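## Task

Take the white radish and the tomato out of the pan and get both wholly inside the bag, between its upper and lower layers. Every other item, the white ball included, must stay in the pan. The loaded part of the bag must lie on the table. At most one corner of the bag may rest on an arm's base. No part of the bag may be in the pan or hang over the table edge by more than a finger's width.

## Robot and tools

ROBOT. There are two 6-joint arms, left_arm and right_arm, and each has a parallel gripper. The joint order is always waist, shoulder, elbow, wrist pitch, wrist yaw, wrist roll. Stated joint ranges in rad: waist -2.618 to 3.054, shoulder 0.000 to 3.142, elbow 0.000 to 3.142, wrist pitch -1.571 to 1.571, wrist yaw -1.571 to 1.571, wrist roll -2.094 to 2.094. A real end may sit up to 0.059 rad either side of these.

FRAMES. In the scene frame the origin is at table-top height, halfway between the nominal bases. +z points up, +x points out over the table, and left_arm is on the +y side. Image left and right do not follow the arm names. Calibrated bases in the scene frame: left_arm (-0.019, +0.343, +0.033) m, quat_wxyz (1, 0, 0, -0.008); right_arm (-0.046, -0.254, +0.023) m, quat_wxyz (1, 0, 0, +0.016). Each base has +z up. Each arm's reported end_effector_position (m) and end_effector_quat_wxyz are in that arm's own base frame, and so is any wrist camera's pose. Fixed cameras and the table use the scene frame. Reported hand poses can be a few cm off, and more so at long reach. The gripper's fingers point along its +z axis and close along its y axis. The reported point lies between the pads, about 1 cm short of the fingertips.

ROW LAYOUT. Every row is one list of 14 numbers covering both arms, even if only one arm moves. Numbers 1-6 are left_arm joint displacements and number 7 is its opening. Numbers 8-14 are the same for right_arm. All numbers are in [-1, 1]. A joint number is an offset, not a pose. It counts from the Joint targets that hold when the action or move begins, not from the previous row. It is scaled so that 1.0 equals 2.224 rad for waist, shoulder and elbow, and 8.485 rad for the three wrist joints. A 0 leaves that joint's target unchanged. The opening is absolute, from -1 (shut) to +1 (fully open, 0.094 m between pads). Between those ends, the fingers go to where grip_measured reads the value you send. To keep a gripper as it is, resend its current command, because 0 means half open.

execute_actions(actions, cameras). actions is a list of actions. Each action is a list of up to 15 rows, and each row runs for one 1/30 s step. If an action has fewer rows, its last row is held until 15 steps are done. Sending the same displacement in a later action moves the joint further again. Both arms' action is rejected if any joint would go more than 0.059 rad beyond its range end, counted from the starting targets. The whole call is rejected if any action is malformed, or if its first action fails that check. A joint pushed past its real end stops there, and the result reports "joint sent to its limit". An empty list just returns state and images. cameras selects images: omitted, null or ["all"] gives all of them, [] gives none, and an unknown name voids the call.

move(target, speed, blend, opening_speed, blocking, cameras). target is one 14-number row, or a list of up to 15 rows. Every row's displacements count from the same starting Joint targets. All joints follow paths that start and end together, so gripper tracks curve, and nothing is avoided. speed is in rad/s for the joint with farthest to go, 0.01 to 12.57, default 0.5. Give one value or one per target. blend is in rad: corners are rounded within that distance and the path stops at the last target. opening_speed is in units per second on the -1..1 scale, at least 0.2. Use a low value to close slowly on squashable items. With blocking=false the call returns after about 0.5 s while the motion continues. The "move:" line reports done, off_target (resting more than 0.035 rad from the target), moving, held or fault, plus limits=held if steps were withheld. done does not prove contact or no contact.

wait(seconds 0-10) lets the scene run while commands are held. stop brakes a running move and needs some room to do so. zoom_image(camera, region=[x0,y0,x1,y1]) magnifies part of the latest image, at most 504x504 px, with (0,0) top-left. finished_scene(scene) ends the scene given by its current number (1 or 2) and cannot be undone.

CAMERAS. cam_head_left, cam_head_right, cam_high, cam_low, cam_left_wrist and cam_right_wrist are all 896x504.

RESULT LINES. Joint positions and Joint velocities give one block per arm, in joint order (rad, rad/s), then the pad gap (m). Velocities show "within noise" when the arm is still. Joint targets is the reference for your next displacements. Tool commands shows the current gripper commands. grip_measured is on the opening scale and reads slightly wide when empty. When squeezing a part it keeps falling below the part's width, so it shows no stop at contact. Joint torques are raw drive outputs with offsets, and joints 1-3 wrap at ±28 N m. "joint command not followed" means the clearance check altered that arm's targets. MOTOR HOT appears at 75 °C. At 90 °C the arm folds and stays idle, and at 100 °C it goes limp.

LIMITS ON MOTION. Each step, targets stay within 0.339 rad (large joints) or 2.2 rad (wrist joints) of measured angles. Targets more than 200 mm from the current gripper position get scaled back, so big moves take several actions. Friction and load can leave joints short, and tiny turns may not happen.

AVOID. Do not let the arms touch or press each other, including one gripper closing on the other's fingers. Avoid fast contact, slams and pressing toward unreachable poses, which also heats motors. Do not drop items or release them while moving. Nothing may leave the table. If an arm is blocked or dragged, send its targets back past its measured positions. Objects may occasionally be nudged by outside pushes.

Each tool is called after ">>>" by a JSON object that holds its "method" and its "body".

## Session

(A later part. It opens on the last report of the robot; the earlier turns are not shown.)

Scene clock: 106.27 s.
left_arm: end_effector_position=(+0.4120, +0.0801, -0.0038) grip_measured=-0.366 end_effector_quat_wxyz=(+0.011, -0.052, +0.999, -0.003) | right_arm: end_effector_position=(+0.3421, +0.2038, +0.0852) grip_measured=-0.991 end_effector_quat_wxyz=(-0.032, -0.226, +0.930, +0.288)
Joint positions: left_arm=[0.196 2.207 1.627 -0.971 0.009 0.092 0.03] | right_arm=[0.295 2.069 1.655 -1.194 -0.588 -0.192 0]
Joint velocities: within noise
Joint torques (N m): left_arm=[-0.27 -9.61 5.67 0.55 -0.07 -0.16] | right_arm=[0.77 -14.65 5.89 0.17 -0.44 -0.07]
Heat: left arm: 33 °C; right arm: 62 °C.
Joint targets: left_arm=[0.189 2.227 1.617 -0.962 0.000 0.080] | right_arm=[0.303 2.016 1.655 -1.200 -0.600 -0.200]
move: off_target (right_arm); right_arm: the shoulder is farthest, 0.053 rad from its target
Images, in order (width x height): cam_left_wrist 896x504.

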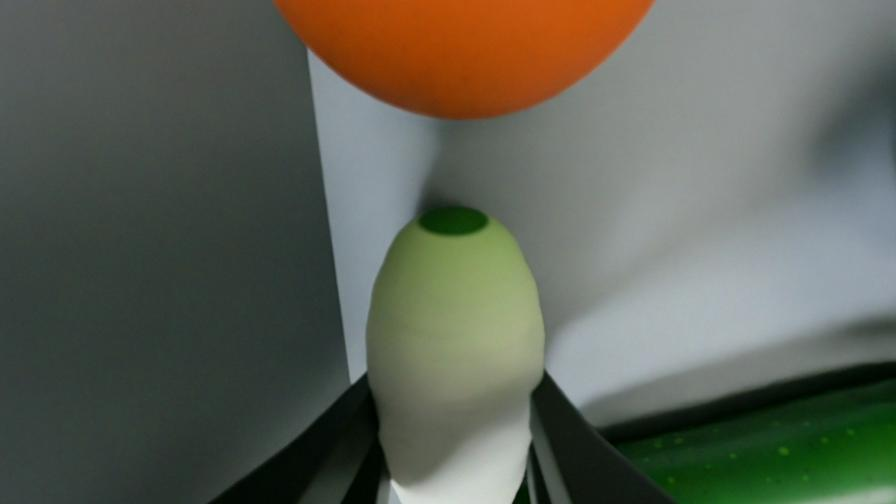

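>>> {"method": "move", "body": {"target": [[0,-0.054,0.2158,-0.0636,0,0,-0.6,0,0,0,0,0,0,-1],[-0.2199,-0.2819,-0.1425,0.0073,0,-0.0919,-0.6,0,0,0,0,0,0,-1],[-0.3705,-0.4168,-0.4681,0.1149,0.0309,-0.1677,-0.6,0,0,0,0,0,0,-1]], "speed": [0.3,0.5,0.5], "blend": 0.08}}

>>> {"method": "zoom_image", "body": {"camera": "cam_low", "region": [360, 180, 560, 340]}}

Scene clock: 112.73 s.
left_arm: end_effector_position=(+0.2632, -0.2437, +0.0895) grip_measured=-0.367 end_effector_quat_wxyz=(+0.133, -0.263, +0.868, -0.399) | right_arm: end_effector_position=(+0.3421, +0.2038, +0.0852) grip_measured=-0.991 end_effector_quat_wxyz=(-0.032, -0.226, +0.930, +0.288)
Joint positions: left_arm=[-0.63 1.32 0.586 0.005 0.246 -1.33 0.03] | right_arm=[0.295 2.069 1.655 -1.194 -0.588 -0.192 0]
Joint velocities: within noise
Joint torques (N m): left_arm=[-0.17 -5.97 6.64 2.12 0.2 -0.11] | right_arm=[0.75 -14.65 5.89 0.17 -0.43 -0.07]
Heat: left arm: 34 °C; right arm: 63 °C.
Joint targets: left_arm=[-0.635 1.300 0.576 0.013 0.262 -1.343] | right_arm=[0.303 2.016 1.655 -1.200 -0.600 -0.200]
move: off_target (right_arm); right_arm: the shoulder is farthest, 0.053 rad from its target

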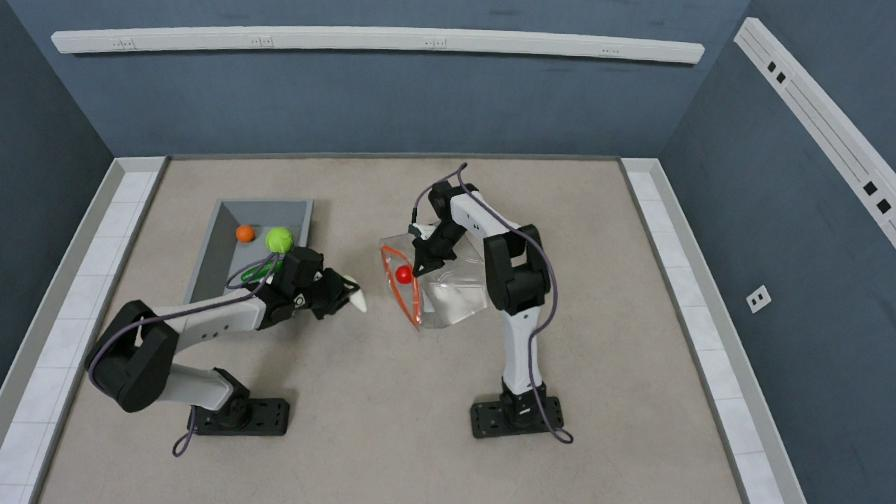

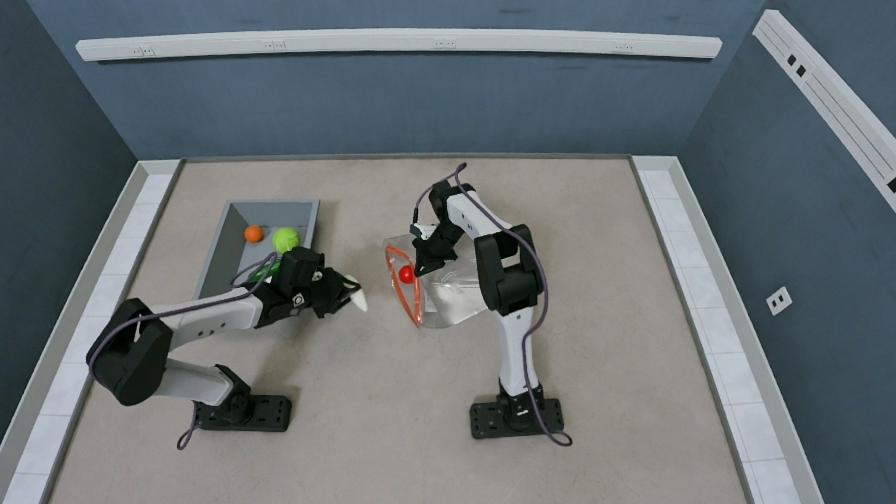

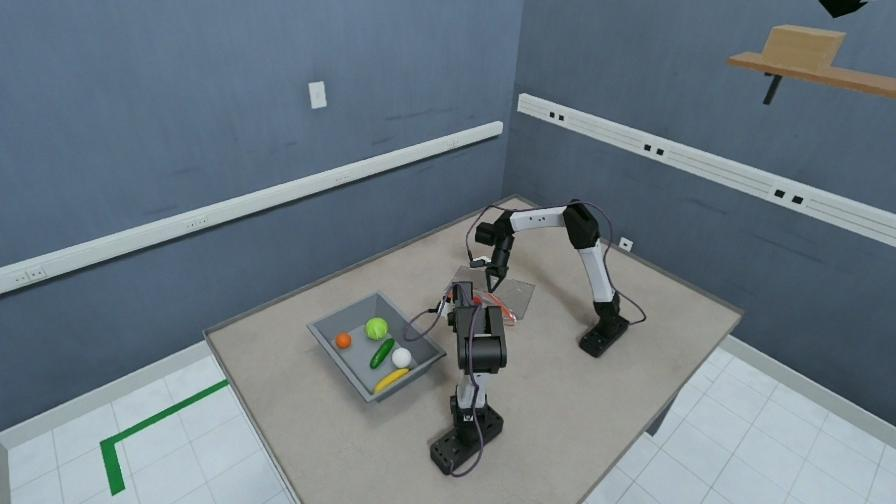

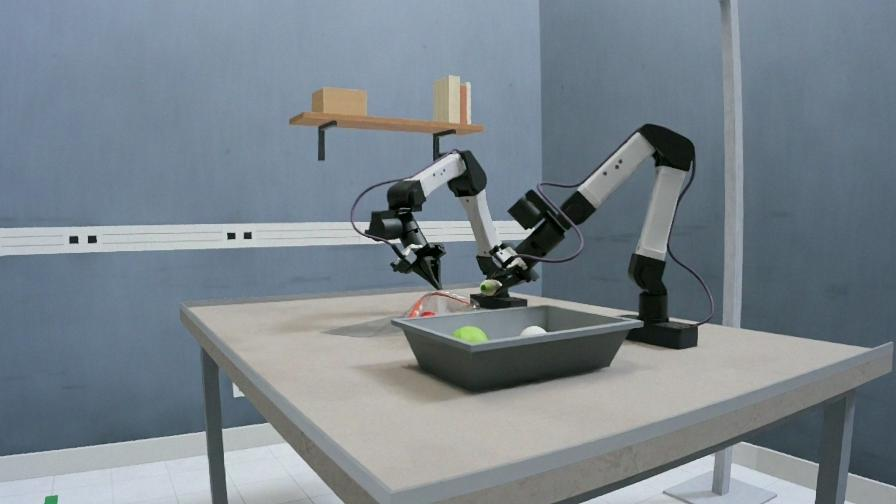

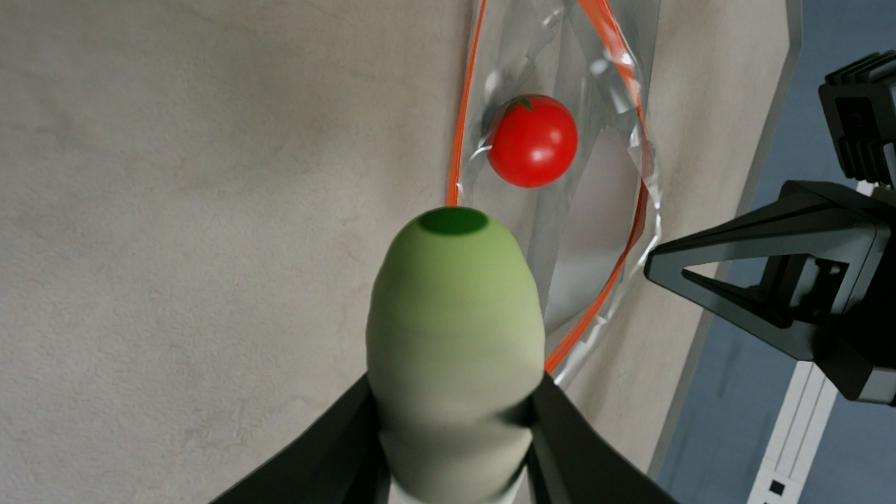

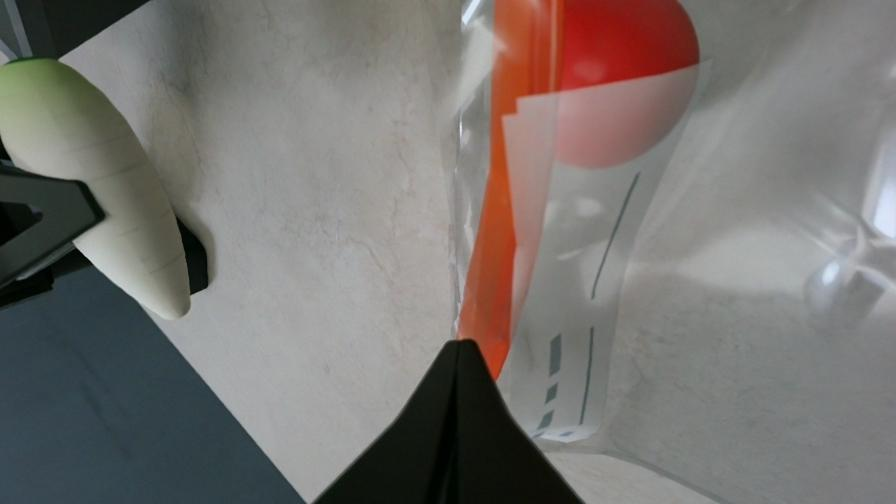

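Scaled by 2.520 from the camera's 896x504 image, which has a finer 1280x720 frame.

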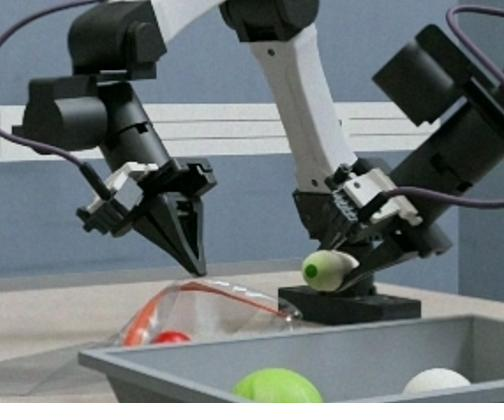

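>>> {"method": "move", "body": {"target": [-0.049,0.2428,0.0841,0.0437,-0.0086,-0.0079,-0.6,0,0,0,0,0,0,-1], "speed": 0.25, "cameras": ["cam_left_wrist","cam_right_wrist","cam_low"]}}

>>> {"method": "zoom_image", "body": {"camera": "cam_low", "region": [360, 180, 560, 340]}}

Scene clock: 116.03 s.
left_arm: end_effector_position=(+0.3010, -0.3206, +0.0233) grip_measured=-0.367 end_effector_quat_wxyz=(+0.119, -0.252, +0.869, -0.410) | right_arm: end_effector_position=(+0.3421, +0.2038, +0.0852) grip_measured=-0.991 end_effector_quat_wxyz=(-0.032, -0.226, +0.930, +0.288)
Joint positions: left_arm=[-0.737 1.825 0.742 0.376 0.205 -1.398 0.03] | right_arm=[0.295 2.069 1.655 -1.194 -0.588 -0.192 0]
Joint velocities: within noise
Joint torques (N m): left_arm=[-0.25 -6.58 8.25 2.14 -0.11 -0.11] | right_arm=[0.76 -14.65 5.86 0.17 -0.44 -0.07]
Heat: left arm: 34 °C; right arm: 63 °C.
Joint targets: left_arm=[-0.744 1.840 0.763 0.384 0.189 -1.410] | right_arm=[0.303 2.016 1.655 -1.200 -0.600 -0.200]
move: off_target (right_arm); right_arm: the shoulder is farthest, 0.053 rad from its target
Images, in order (width x height): cam_low 896x504, cam_left_wrist 896x504, cam_right_wrist 896x504.

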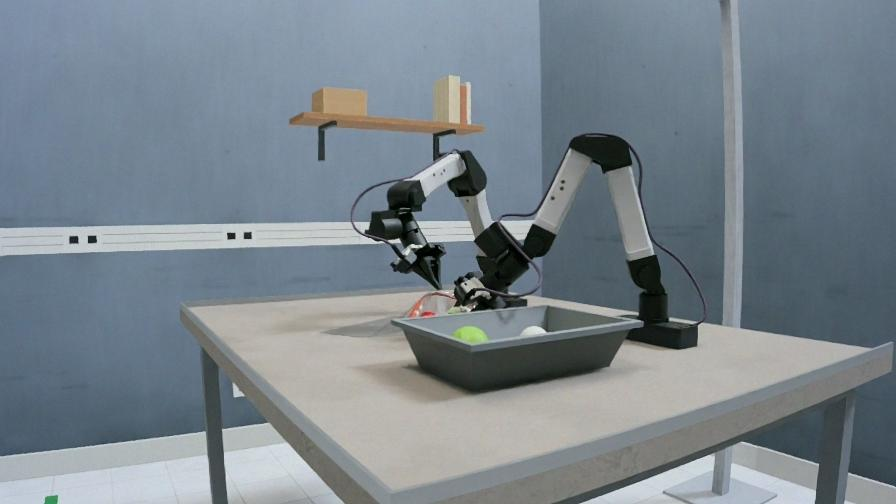

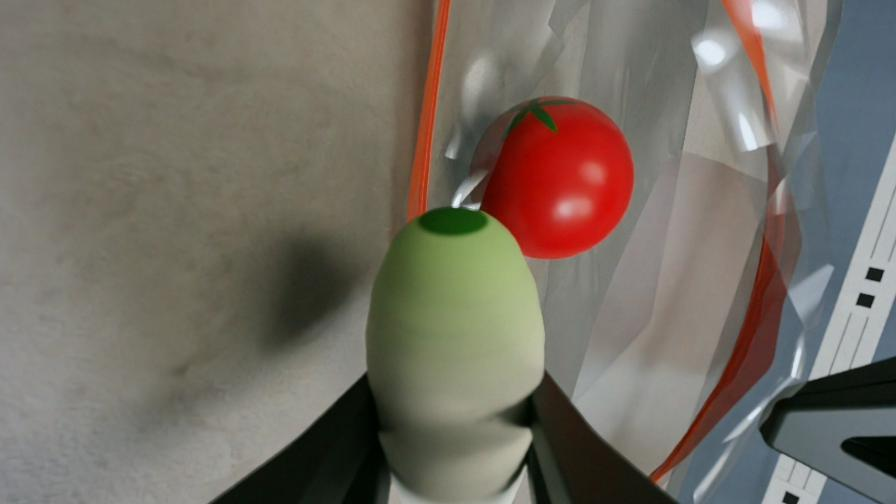

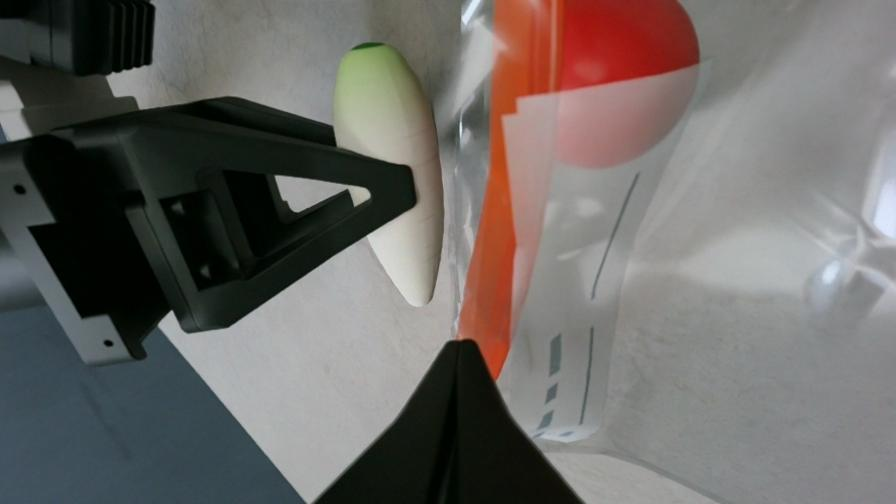

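Scaled by 2.520 from the camera's 896x504 image, which has a finer 1280x720 frame.

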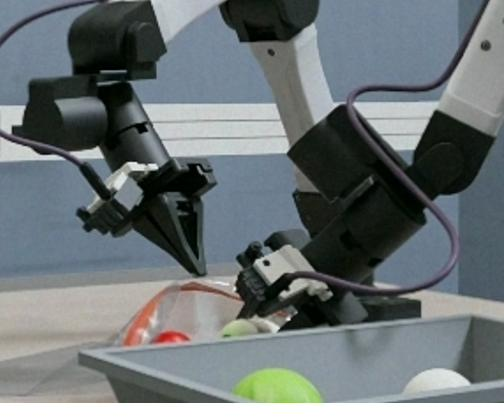

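>>> {"method": "move", "body": {"target": [-0.0108,0.0854,0.1205,-0.009,-0.0032,-0.0027,-0.6,0,0,0,0,0,0,-1], "speed": 0.12, "cameras": ["cam_left_wrist","cam_right_wrist","cam_low"]}}

>>> {"method": "zoom_image", "body": {"camera": "cam_low", "region": [360, 180, 560, 340]}}

Scene clock: 119.00 s.
left_arm: end_effector_position=(+0.3447, -0.3702, +0.0270) grip_measured=-0.367 end_effector_quat_wxyz=(+0.128, -0.254, +0.862, -0.419) | right_arm: end_effector_position=(+0.3421, +0.2038, +0.0852) grip_measured=-0.991 end_effector_quat_wxyz=(-0.032, -0.226, +0.930, +0.288)
Joint positions: left_arm=[-0.761 2.009 1.011 0.323 0.178 -1.42 0.03] | right_arm=[0.295 2.069 1.655 -1.194 -0.588 -0.192 0]
Joint velocities: within noise
Joint torques (N m): left_arm=[-0.31 -8.09 8.69 1.93 -0.15 -0.1] | right_arm=[0.75 -14.65 5.86 0.17 -0.44 -0.07]
Heat: left arm: 34 °C; right arm: 64 °C.
Joint targets: left_arm=[-0.768 2.030 1.031 0.308 0.162 -1.433] | right_arm=[0.303 2.016 1.655 -1.200 -0.600 -0.200]
move: off_target (right_arm); right_arm: the shoulder is farthest, 0.053 rad from its target
Images, in order (width x height): cam_low 896x504, cam_left_wrist 896x504, cam_right_wrist 896x504.

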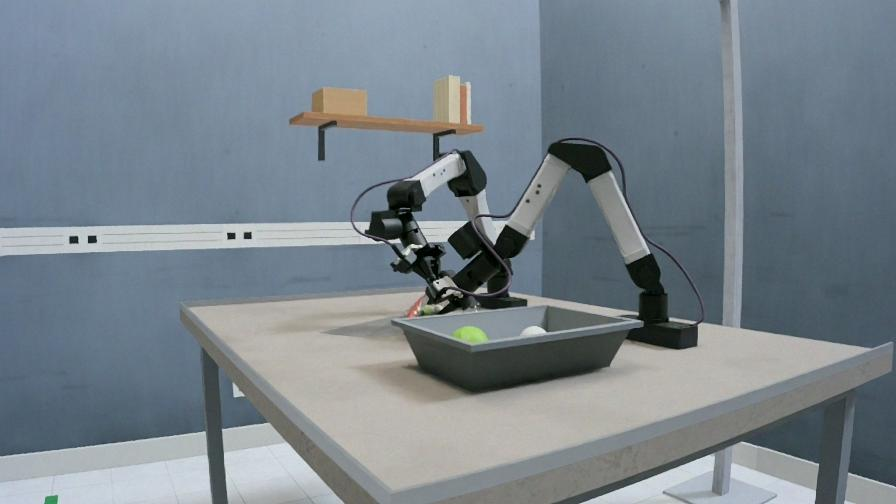

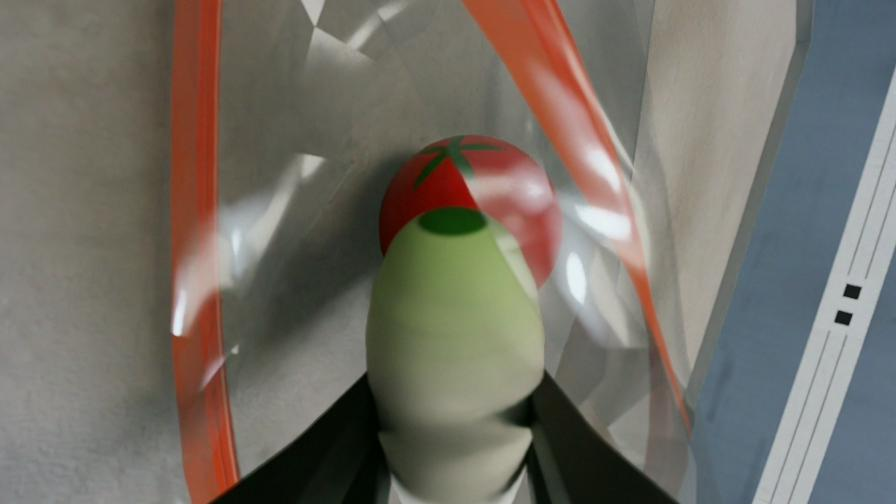

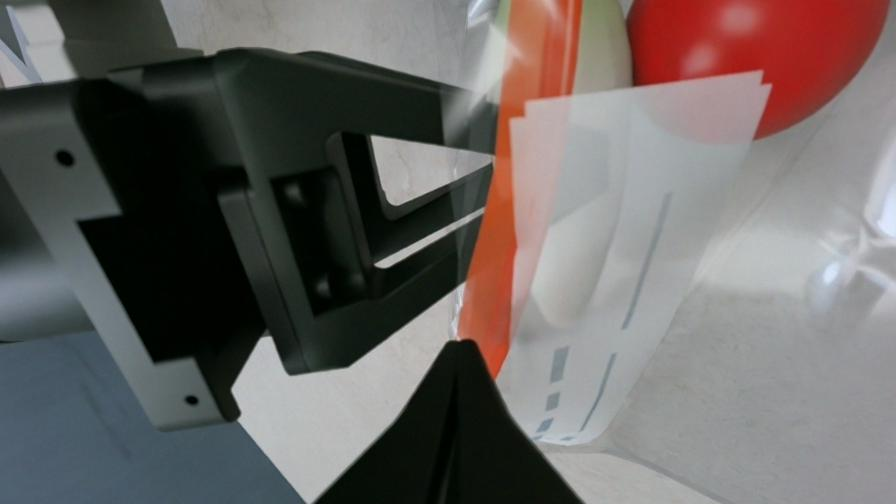

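Scaled by 2.520 from the camera's 896x504 image, which has a finer 1280x720 frame.

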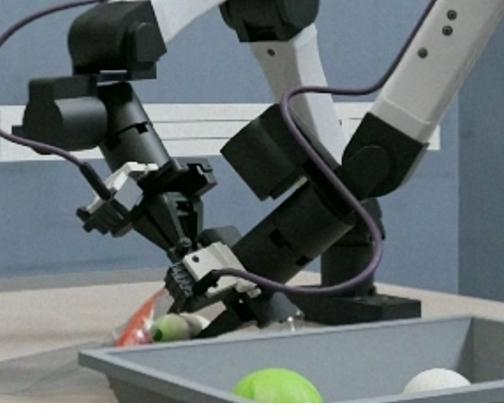

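>>> {"method": "move", "body": {"target": [[0,0.0135,0,0,0,0,-0.6,0,0,0,0,0,0,-1],[0,0.0135,0,0,0,0,-0.1,0,0,0,0,0,0,-1],[0.0108,-0.0719,-0.1205,0.009,0.0032,0.0027,-0.1,0,0,0,0,0,0,-1],[0.0598,-0.3282,-0.2046,-0.0348,0.0118,0.0106,-0.1,0,0,0,0,0,0,-1]], "speed": [0.1,0.1,0.12,0.4], "opening_speed": 0.4, "cameras": ["cam_left_wrist","cam_right_wrist","cam_low"]}}

>>> {"method": "zoom_image", "body": {"camera": "cam_low", "region": [360, 180, 560, 340]}}

Scene clock: 126.07 s.
left_arm: end_effector_position=(+0.2644, -0.2495, +0.0974) grip_measured=-0.102 end_effector_quat_wxyz=(+0.135, -0.266, +0.860, -0.414) | right_arm: end_effector_position=(+0.3421, +0.2038, +0.0852) grip_measured=-0.991 end_effector_quat_wxyz=(-0.032, -0.226, +0.930, +0.289)
Joint positions: left_arm=[-0.641 1.314 0.59 0.03 0.246 -1.356 0.042] | right_arm=[0.295 2.069 1.655 -1.194 -0.588 -0.192 0]
Joint velocities: within noise
Joint torques (N m): left_arm=[0.69 -5.53 6.35 1.9 0.21 0.11] | right_arm=[0.76 -14.65 5.86 0.16 -0.43 -0.07]
Heat: left arm: 34 °C; right arm: 64 °C.
Joint targets: left_arm=[-0.635 1.300 0.576 0.013 0.261 -1.343] | right_arm=[0.303 2.016 1.655 -1.199 -0.600 -0.200]
move: off_target (right_arm); right_arm: the shoulder is farthest, 0.053 rad from its target
Images, in order (width x height): cam_low 896x504, cam_left_wrist 896x504, cam_right_wrist 896x504.

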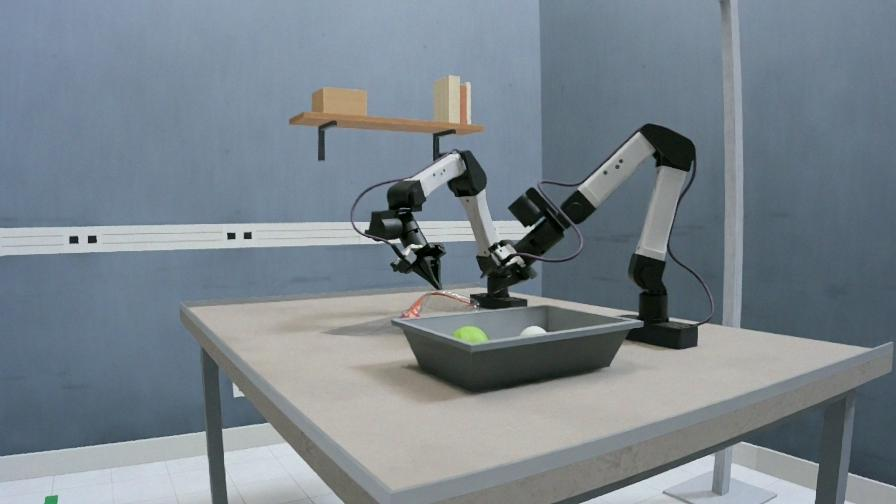

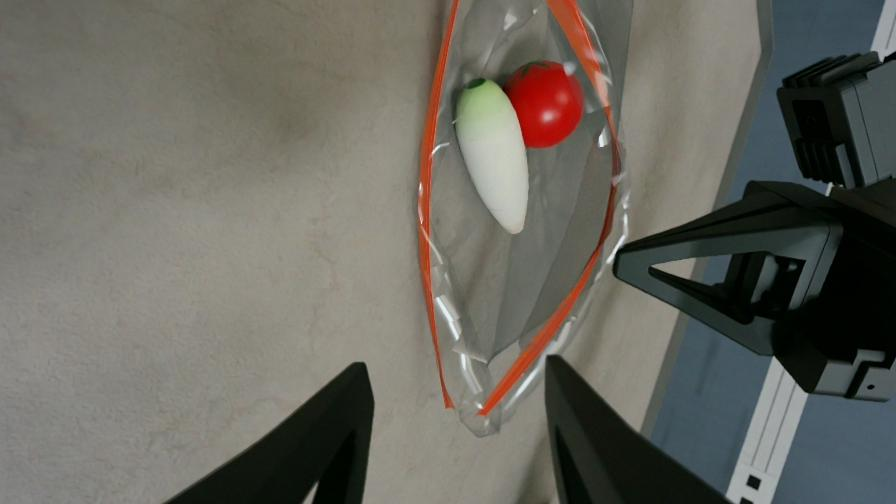

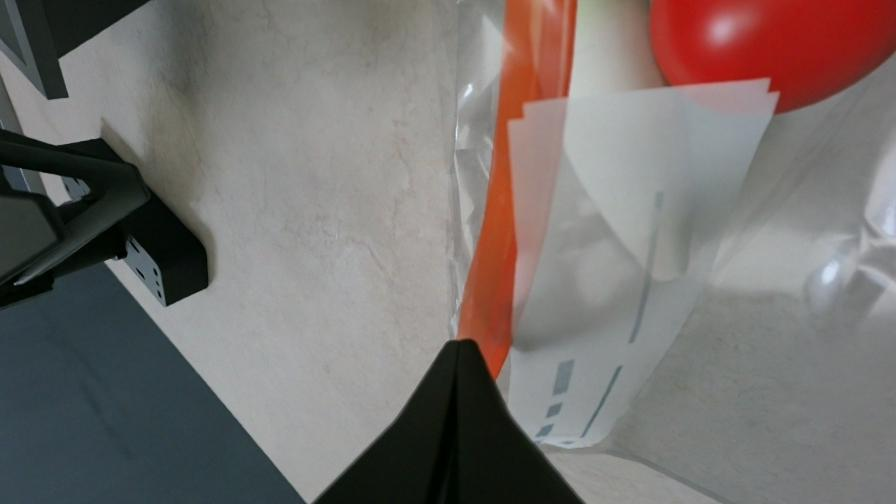

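Scaled by 2.520 from the camera's 896x504 image, which has a finer 1280x720 frame.

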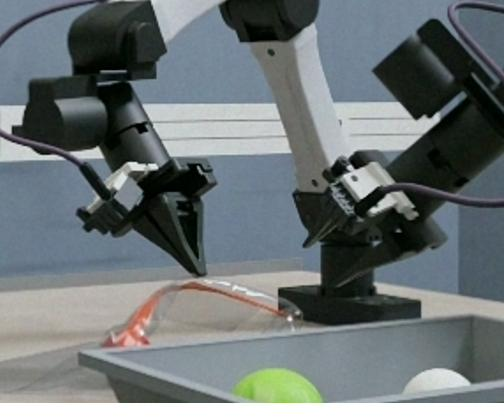

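>>> {"method": "move", "body": {"target": [[0,0,0,0,0,0.1852,0.1,0,0,0,0,0,0,-1],[-0.049,0.2554,0.0841,0.0438,-0.0086,0.1773,0.1,0,0,0,0,0,0,-1],[-0.0598,0.3485,0.2046,0.0381,-0.0118,0.1745,0.1,0,0,0,0,0,0,-1],[-0.0657,0.3754,0.2477,0.0302,-0.0131,0.1745,0.1,0,0,0,0,0,0,-1]], "speed": [1,0.3,0.12,0.12], "cameras": ["cam_left_wrist","cam_right_wrist","cam_low"]}}

Scene clock: 133.60 s.
left_arm: end_effector_position=(+0.3581, -0.3799, +0.0115) grip_measured=+0.099 end_effector_quat_wxyz=(+0.379, +0.430, +0.796, -0.195) | right_arm: end_effector_position=(+0.3560, +0.1889, +0.0798) grip_measured=-0.991 end_effector_quat_wxyz=(-0.012, -0.221, +0.940, +0.260)
Joint positions: left_arm=[-0.762 2.094 1.096 0.297 0.161 0.154 0.052] | right_arm=[0.272 2.068 1.655 -1.162 -0.527 -0.191 0]
Joint velocities: within noise
Joint torques (N m): left_arm=[-1.24 -7.21 9.73 1.79 -0.02 -0.19] | right_arm=[3.03 -14.64 5.93 -0.09 -0.98 -0.09]
Heat: left arm: 33 °C; right arm: 65 °C.
Joint targets: left_arm=[-0.781 2.135 1.127 0.269 0.151 0.138] | right_arm=[0.303 2.016 1.655 -1.199 -0.600 -0.200]
move: off_target (left_arm, right_arm); left_arm: the shoulder is farthest, 0.041 rad from its target; right_arm: the wrist yaw is farthest, 0.073 rad from its target
Images, in order (width x height): cam_low 896x504, cam_left_wrist 896x504, cam_right_wrist 896x504.

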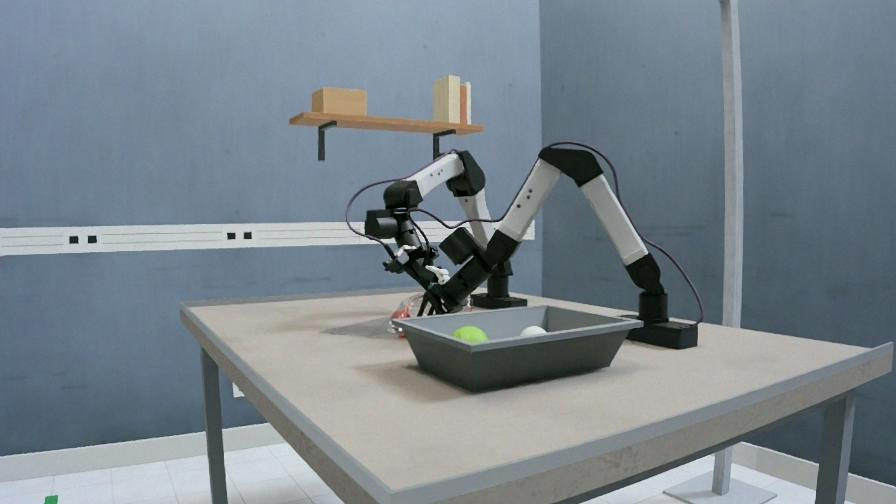

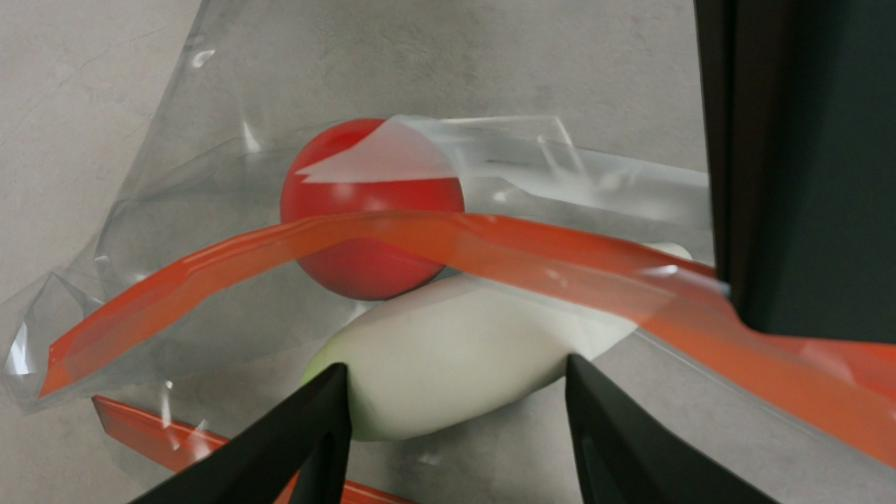

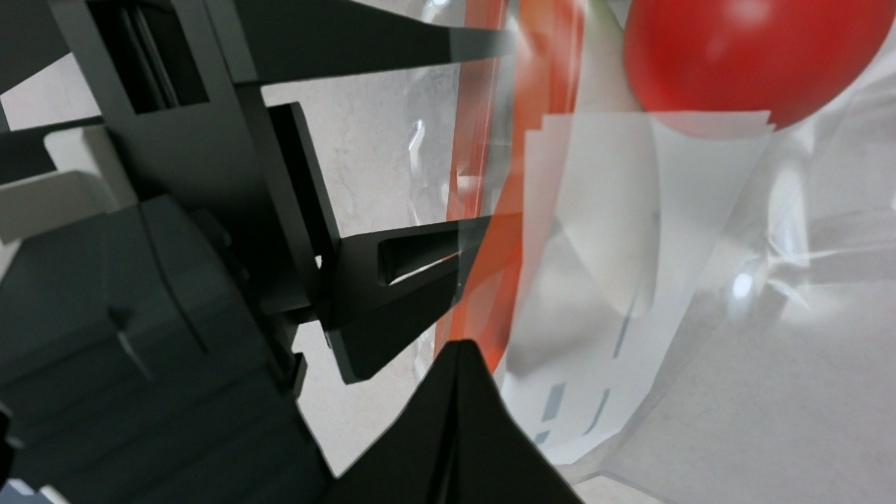

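>>> {"method": "move", "body": {"target": [[0.0167,-0.12,-0.1636,0.0136,0.0045,0.0027,0.1,0,0,0,0,0,0,-1],[0.0657,-0.3754,-0.2477,-0.0302,0.0131,0.0106,0.1,0,0,0,0,0,0,-1],[0.2163,-0.24,0.078,-0.1378,-0.0178,0,0.1,0,0,0,0,0,0,-1]], "speed": [0.15,0.4,0.6]}}

>>> {"method": "zoom_image", "body": {"camera": "cam_head_right", "region": [340, 190, 520, 350]}}

>>> {"method": "zoom_image", "body": {"camera": "cam_high", "region": [400, 220, 580, 360]}}

Scene clock: 140.17 s.
left_arm: end_effector_position=(+0.3489, -0.1118, +0.1331) grip_measured=+0.099 end_effector_quat_wxyz=(+0.188, +0.222, +0.957, -0.022) | right_arm: end_effector_position=(+0.3418, +0.2043, +0.0855) grip_measured=-0.991 end_effector_quat_wxyz=(-0.032, -0.227, +0.930, +0.288)
Joint positions: left_arm=[-0.303 1.583 1.279 -0.886 0.015 0.15 0.052] | right_arm=[0.297 2.068 1.655 -1.194 -0.588 -0.192 0]
Joint velocities: within noise
Joint torques (N m): left_arm=[0.46 -5.45 9.81 1.12 -0.14 -0.16] | right_arm=[0.59 -14.58 5.87 0.17 -0.44 -0.07]
Heat: left arm: 33 °C; right arm: 65 °C.
Joint targets: left_arm=[-0.300 1.601 1.300 -0.901 -0.001 0.138] | right_arm=[0.303 2.016 1.655 -1.199 -0.600 -0.200]
move: off_target (right_arm); right_arm: the shoulder is farthest, 0.052 rad from its target

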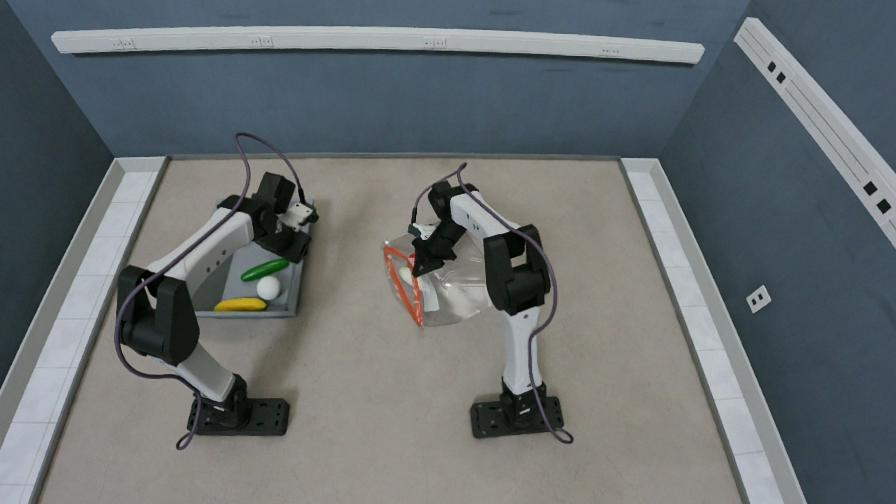

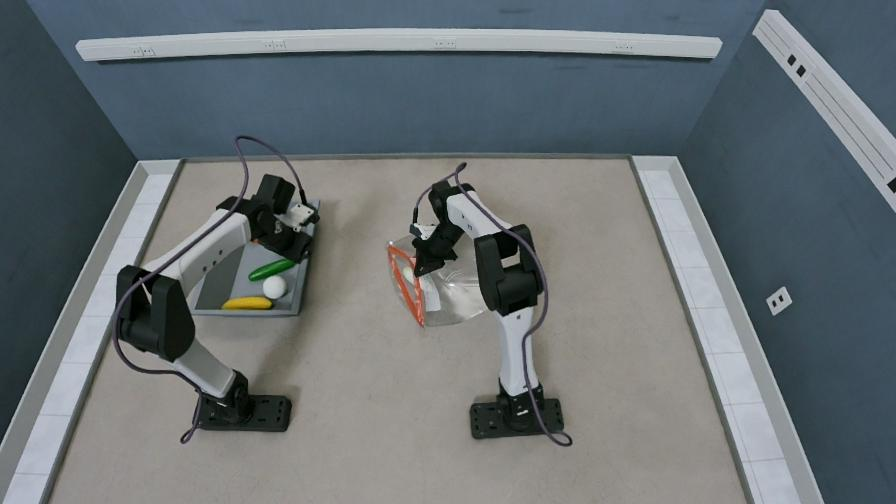

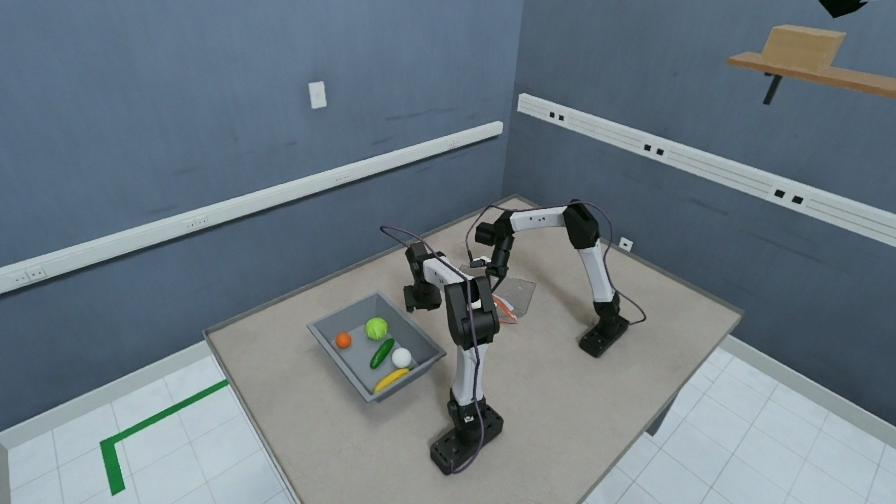

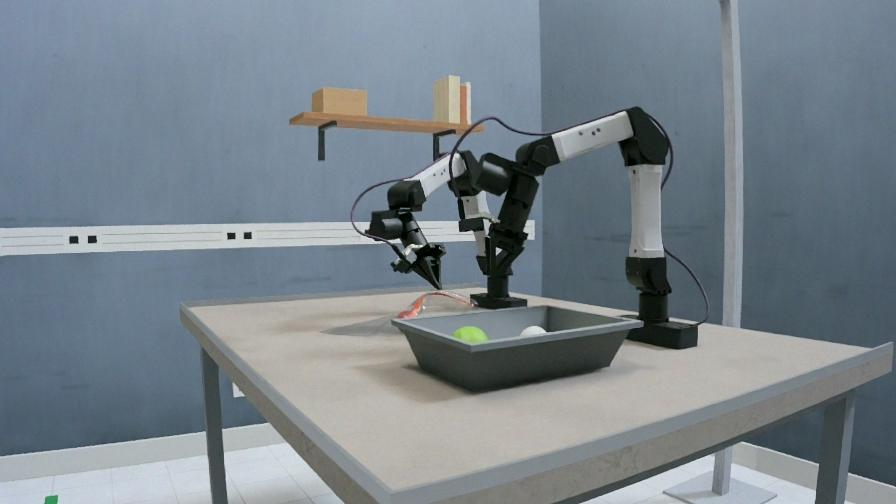

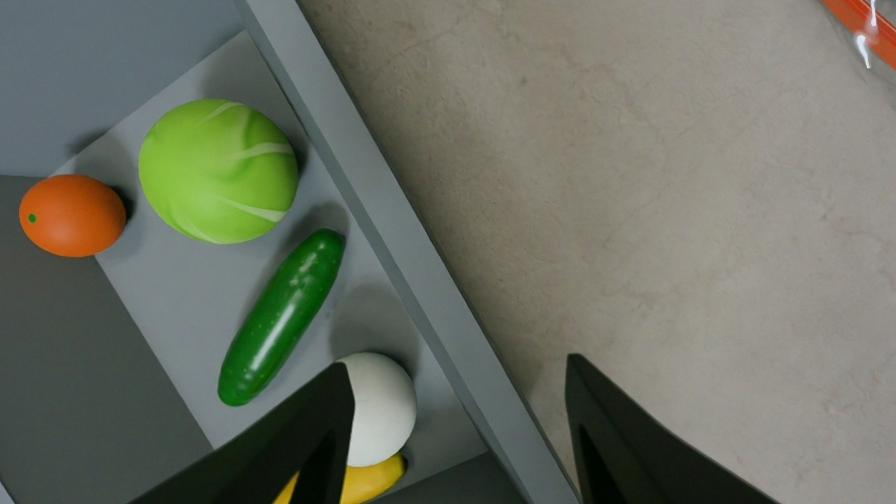

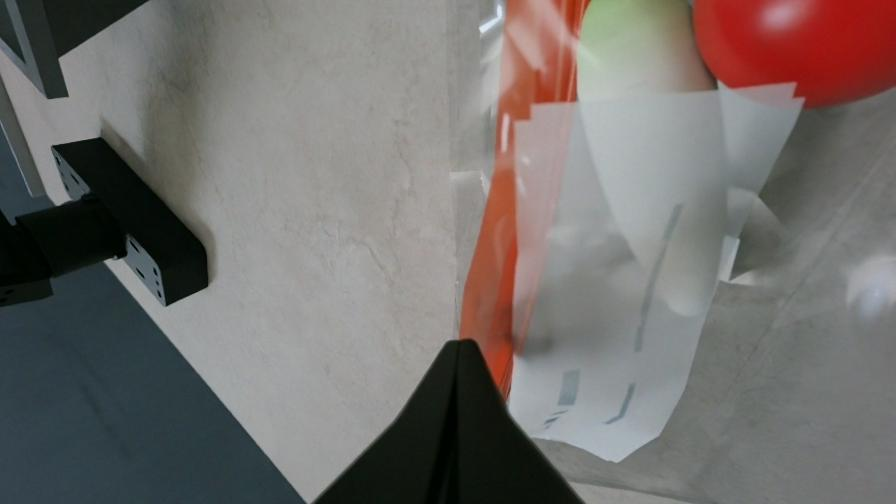

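Scaled by 2.800 from the camera's 896x504 image, which has a finer 1280x720 frame.

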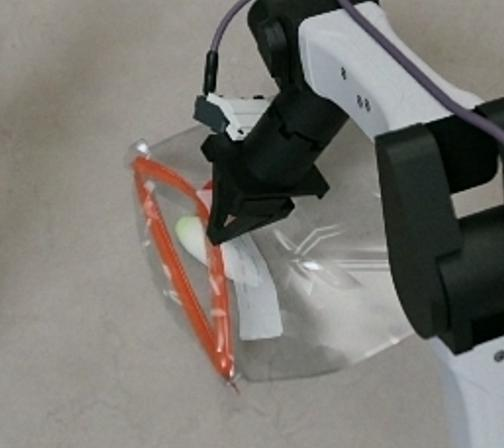

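Scaled by 2.800 from the camera's 896x504 image, which has a finer 1280x720 frame.

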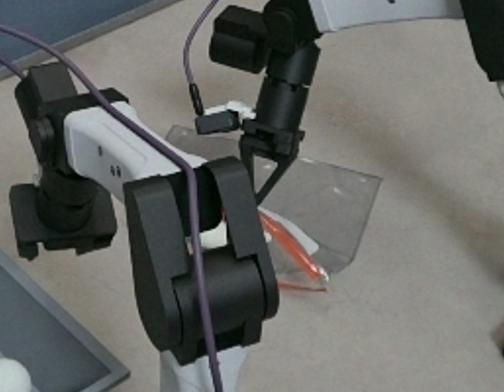

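>>> {"method": "move", "body": {"target": [0,0,0,0,0,0,0.1,0.0576,0.0117,-0.0989,0.0277,0,0,-1], "speed": 0.15, "cameras": ["cam_right_wrist","cam_head_right","cam_low"]}}

>>> {"method": "zoom_image", "body": {"camera": "cam_head_right", "region": [340, 190, 520, 350]}}

Scene clock: 142.73 s.
left_arm: end_effector_position=(+0.3488, -0.1116, +0.1330) grip_measured=+0.099 end_effector_quat_wxyz=(+0.188, +0.222, +0.957, -0.022) | right_arm: end_effector_position=(+0.2994, +0.2407, +0.0334) grip_measured=-0.991 end_effector_quat_wxyz=(-0.049, -0.287, +0.913, +0.286)
Joint positions: left_arm=[-0.303 1.583 1.279 -0.887 0.015 0.15 0.052] | right_arm=[0.426 2.067 1.439 -0.975 -0.588 -0.192 0]
Joint velocities: within noise
Joint torques (N m): left_arm=[0.46 -5.44 9.81 1.11 -0.11 -0.16] | right_arm=[0.66 -11.92 5.22 0.33 -0.43 -0.07]
Heat: left arm: 33 °C; right arm: 64 °C.
Joint targets: left_arm=[-0.300 1.601 1.300 -0.900 0.000 0.138] | right_arm=[0.431 2.042 1.435 -0.964 -0.600 -0.200]
move: done
Images, in order (width x height): cam_head_right 896x504, cam_low 896x504, cam_right_wrist 896x504.

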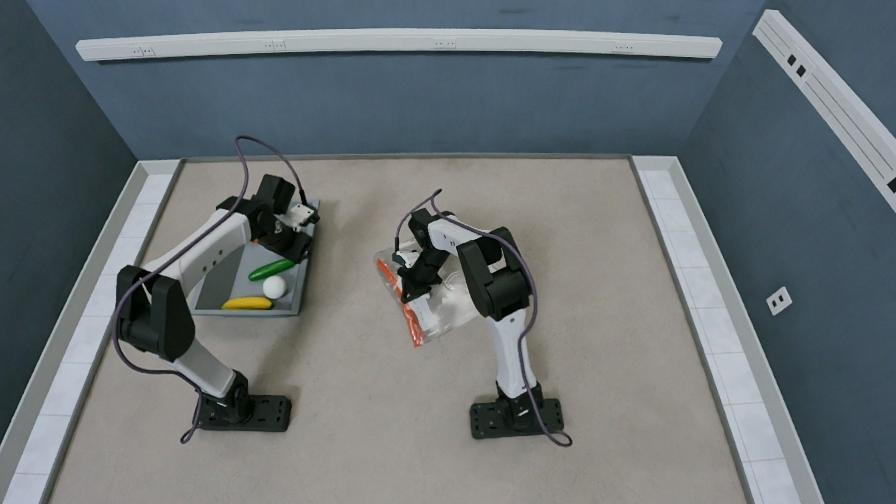

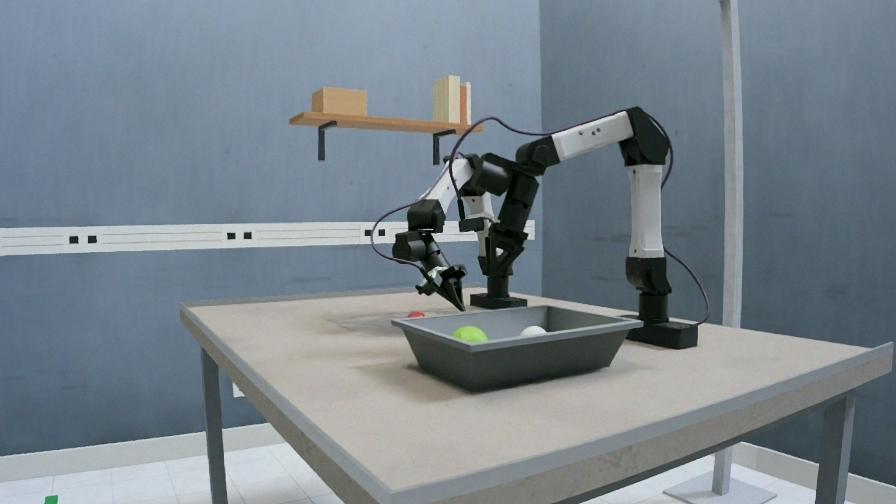

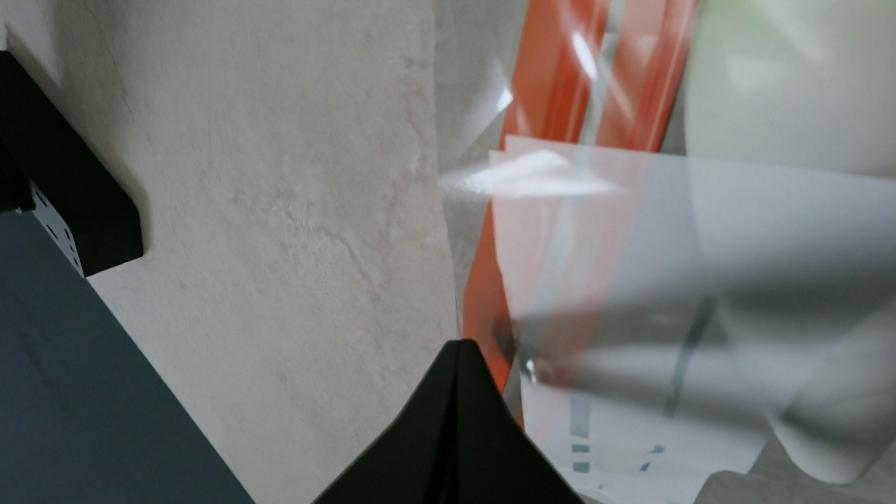

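Scaled by 2.800 from the camera's 896x504 image, which has a finer 1280x720 frame.

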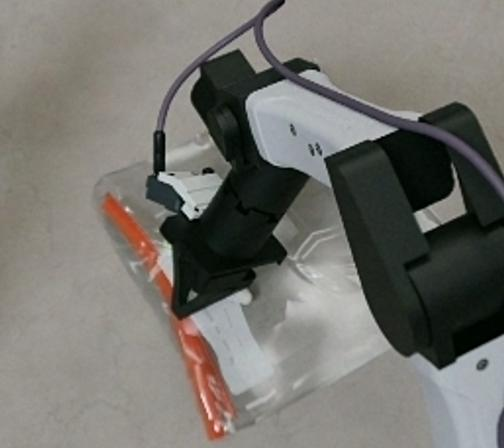

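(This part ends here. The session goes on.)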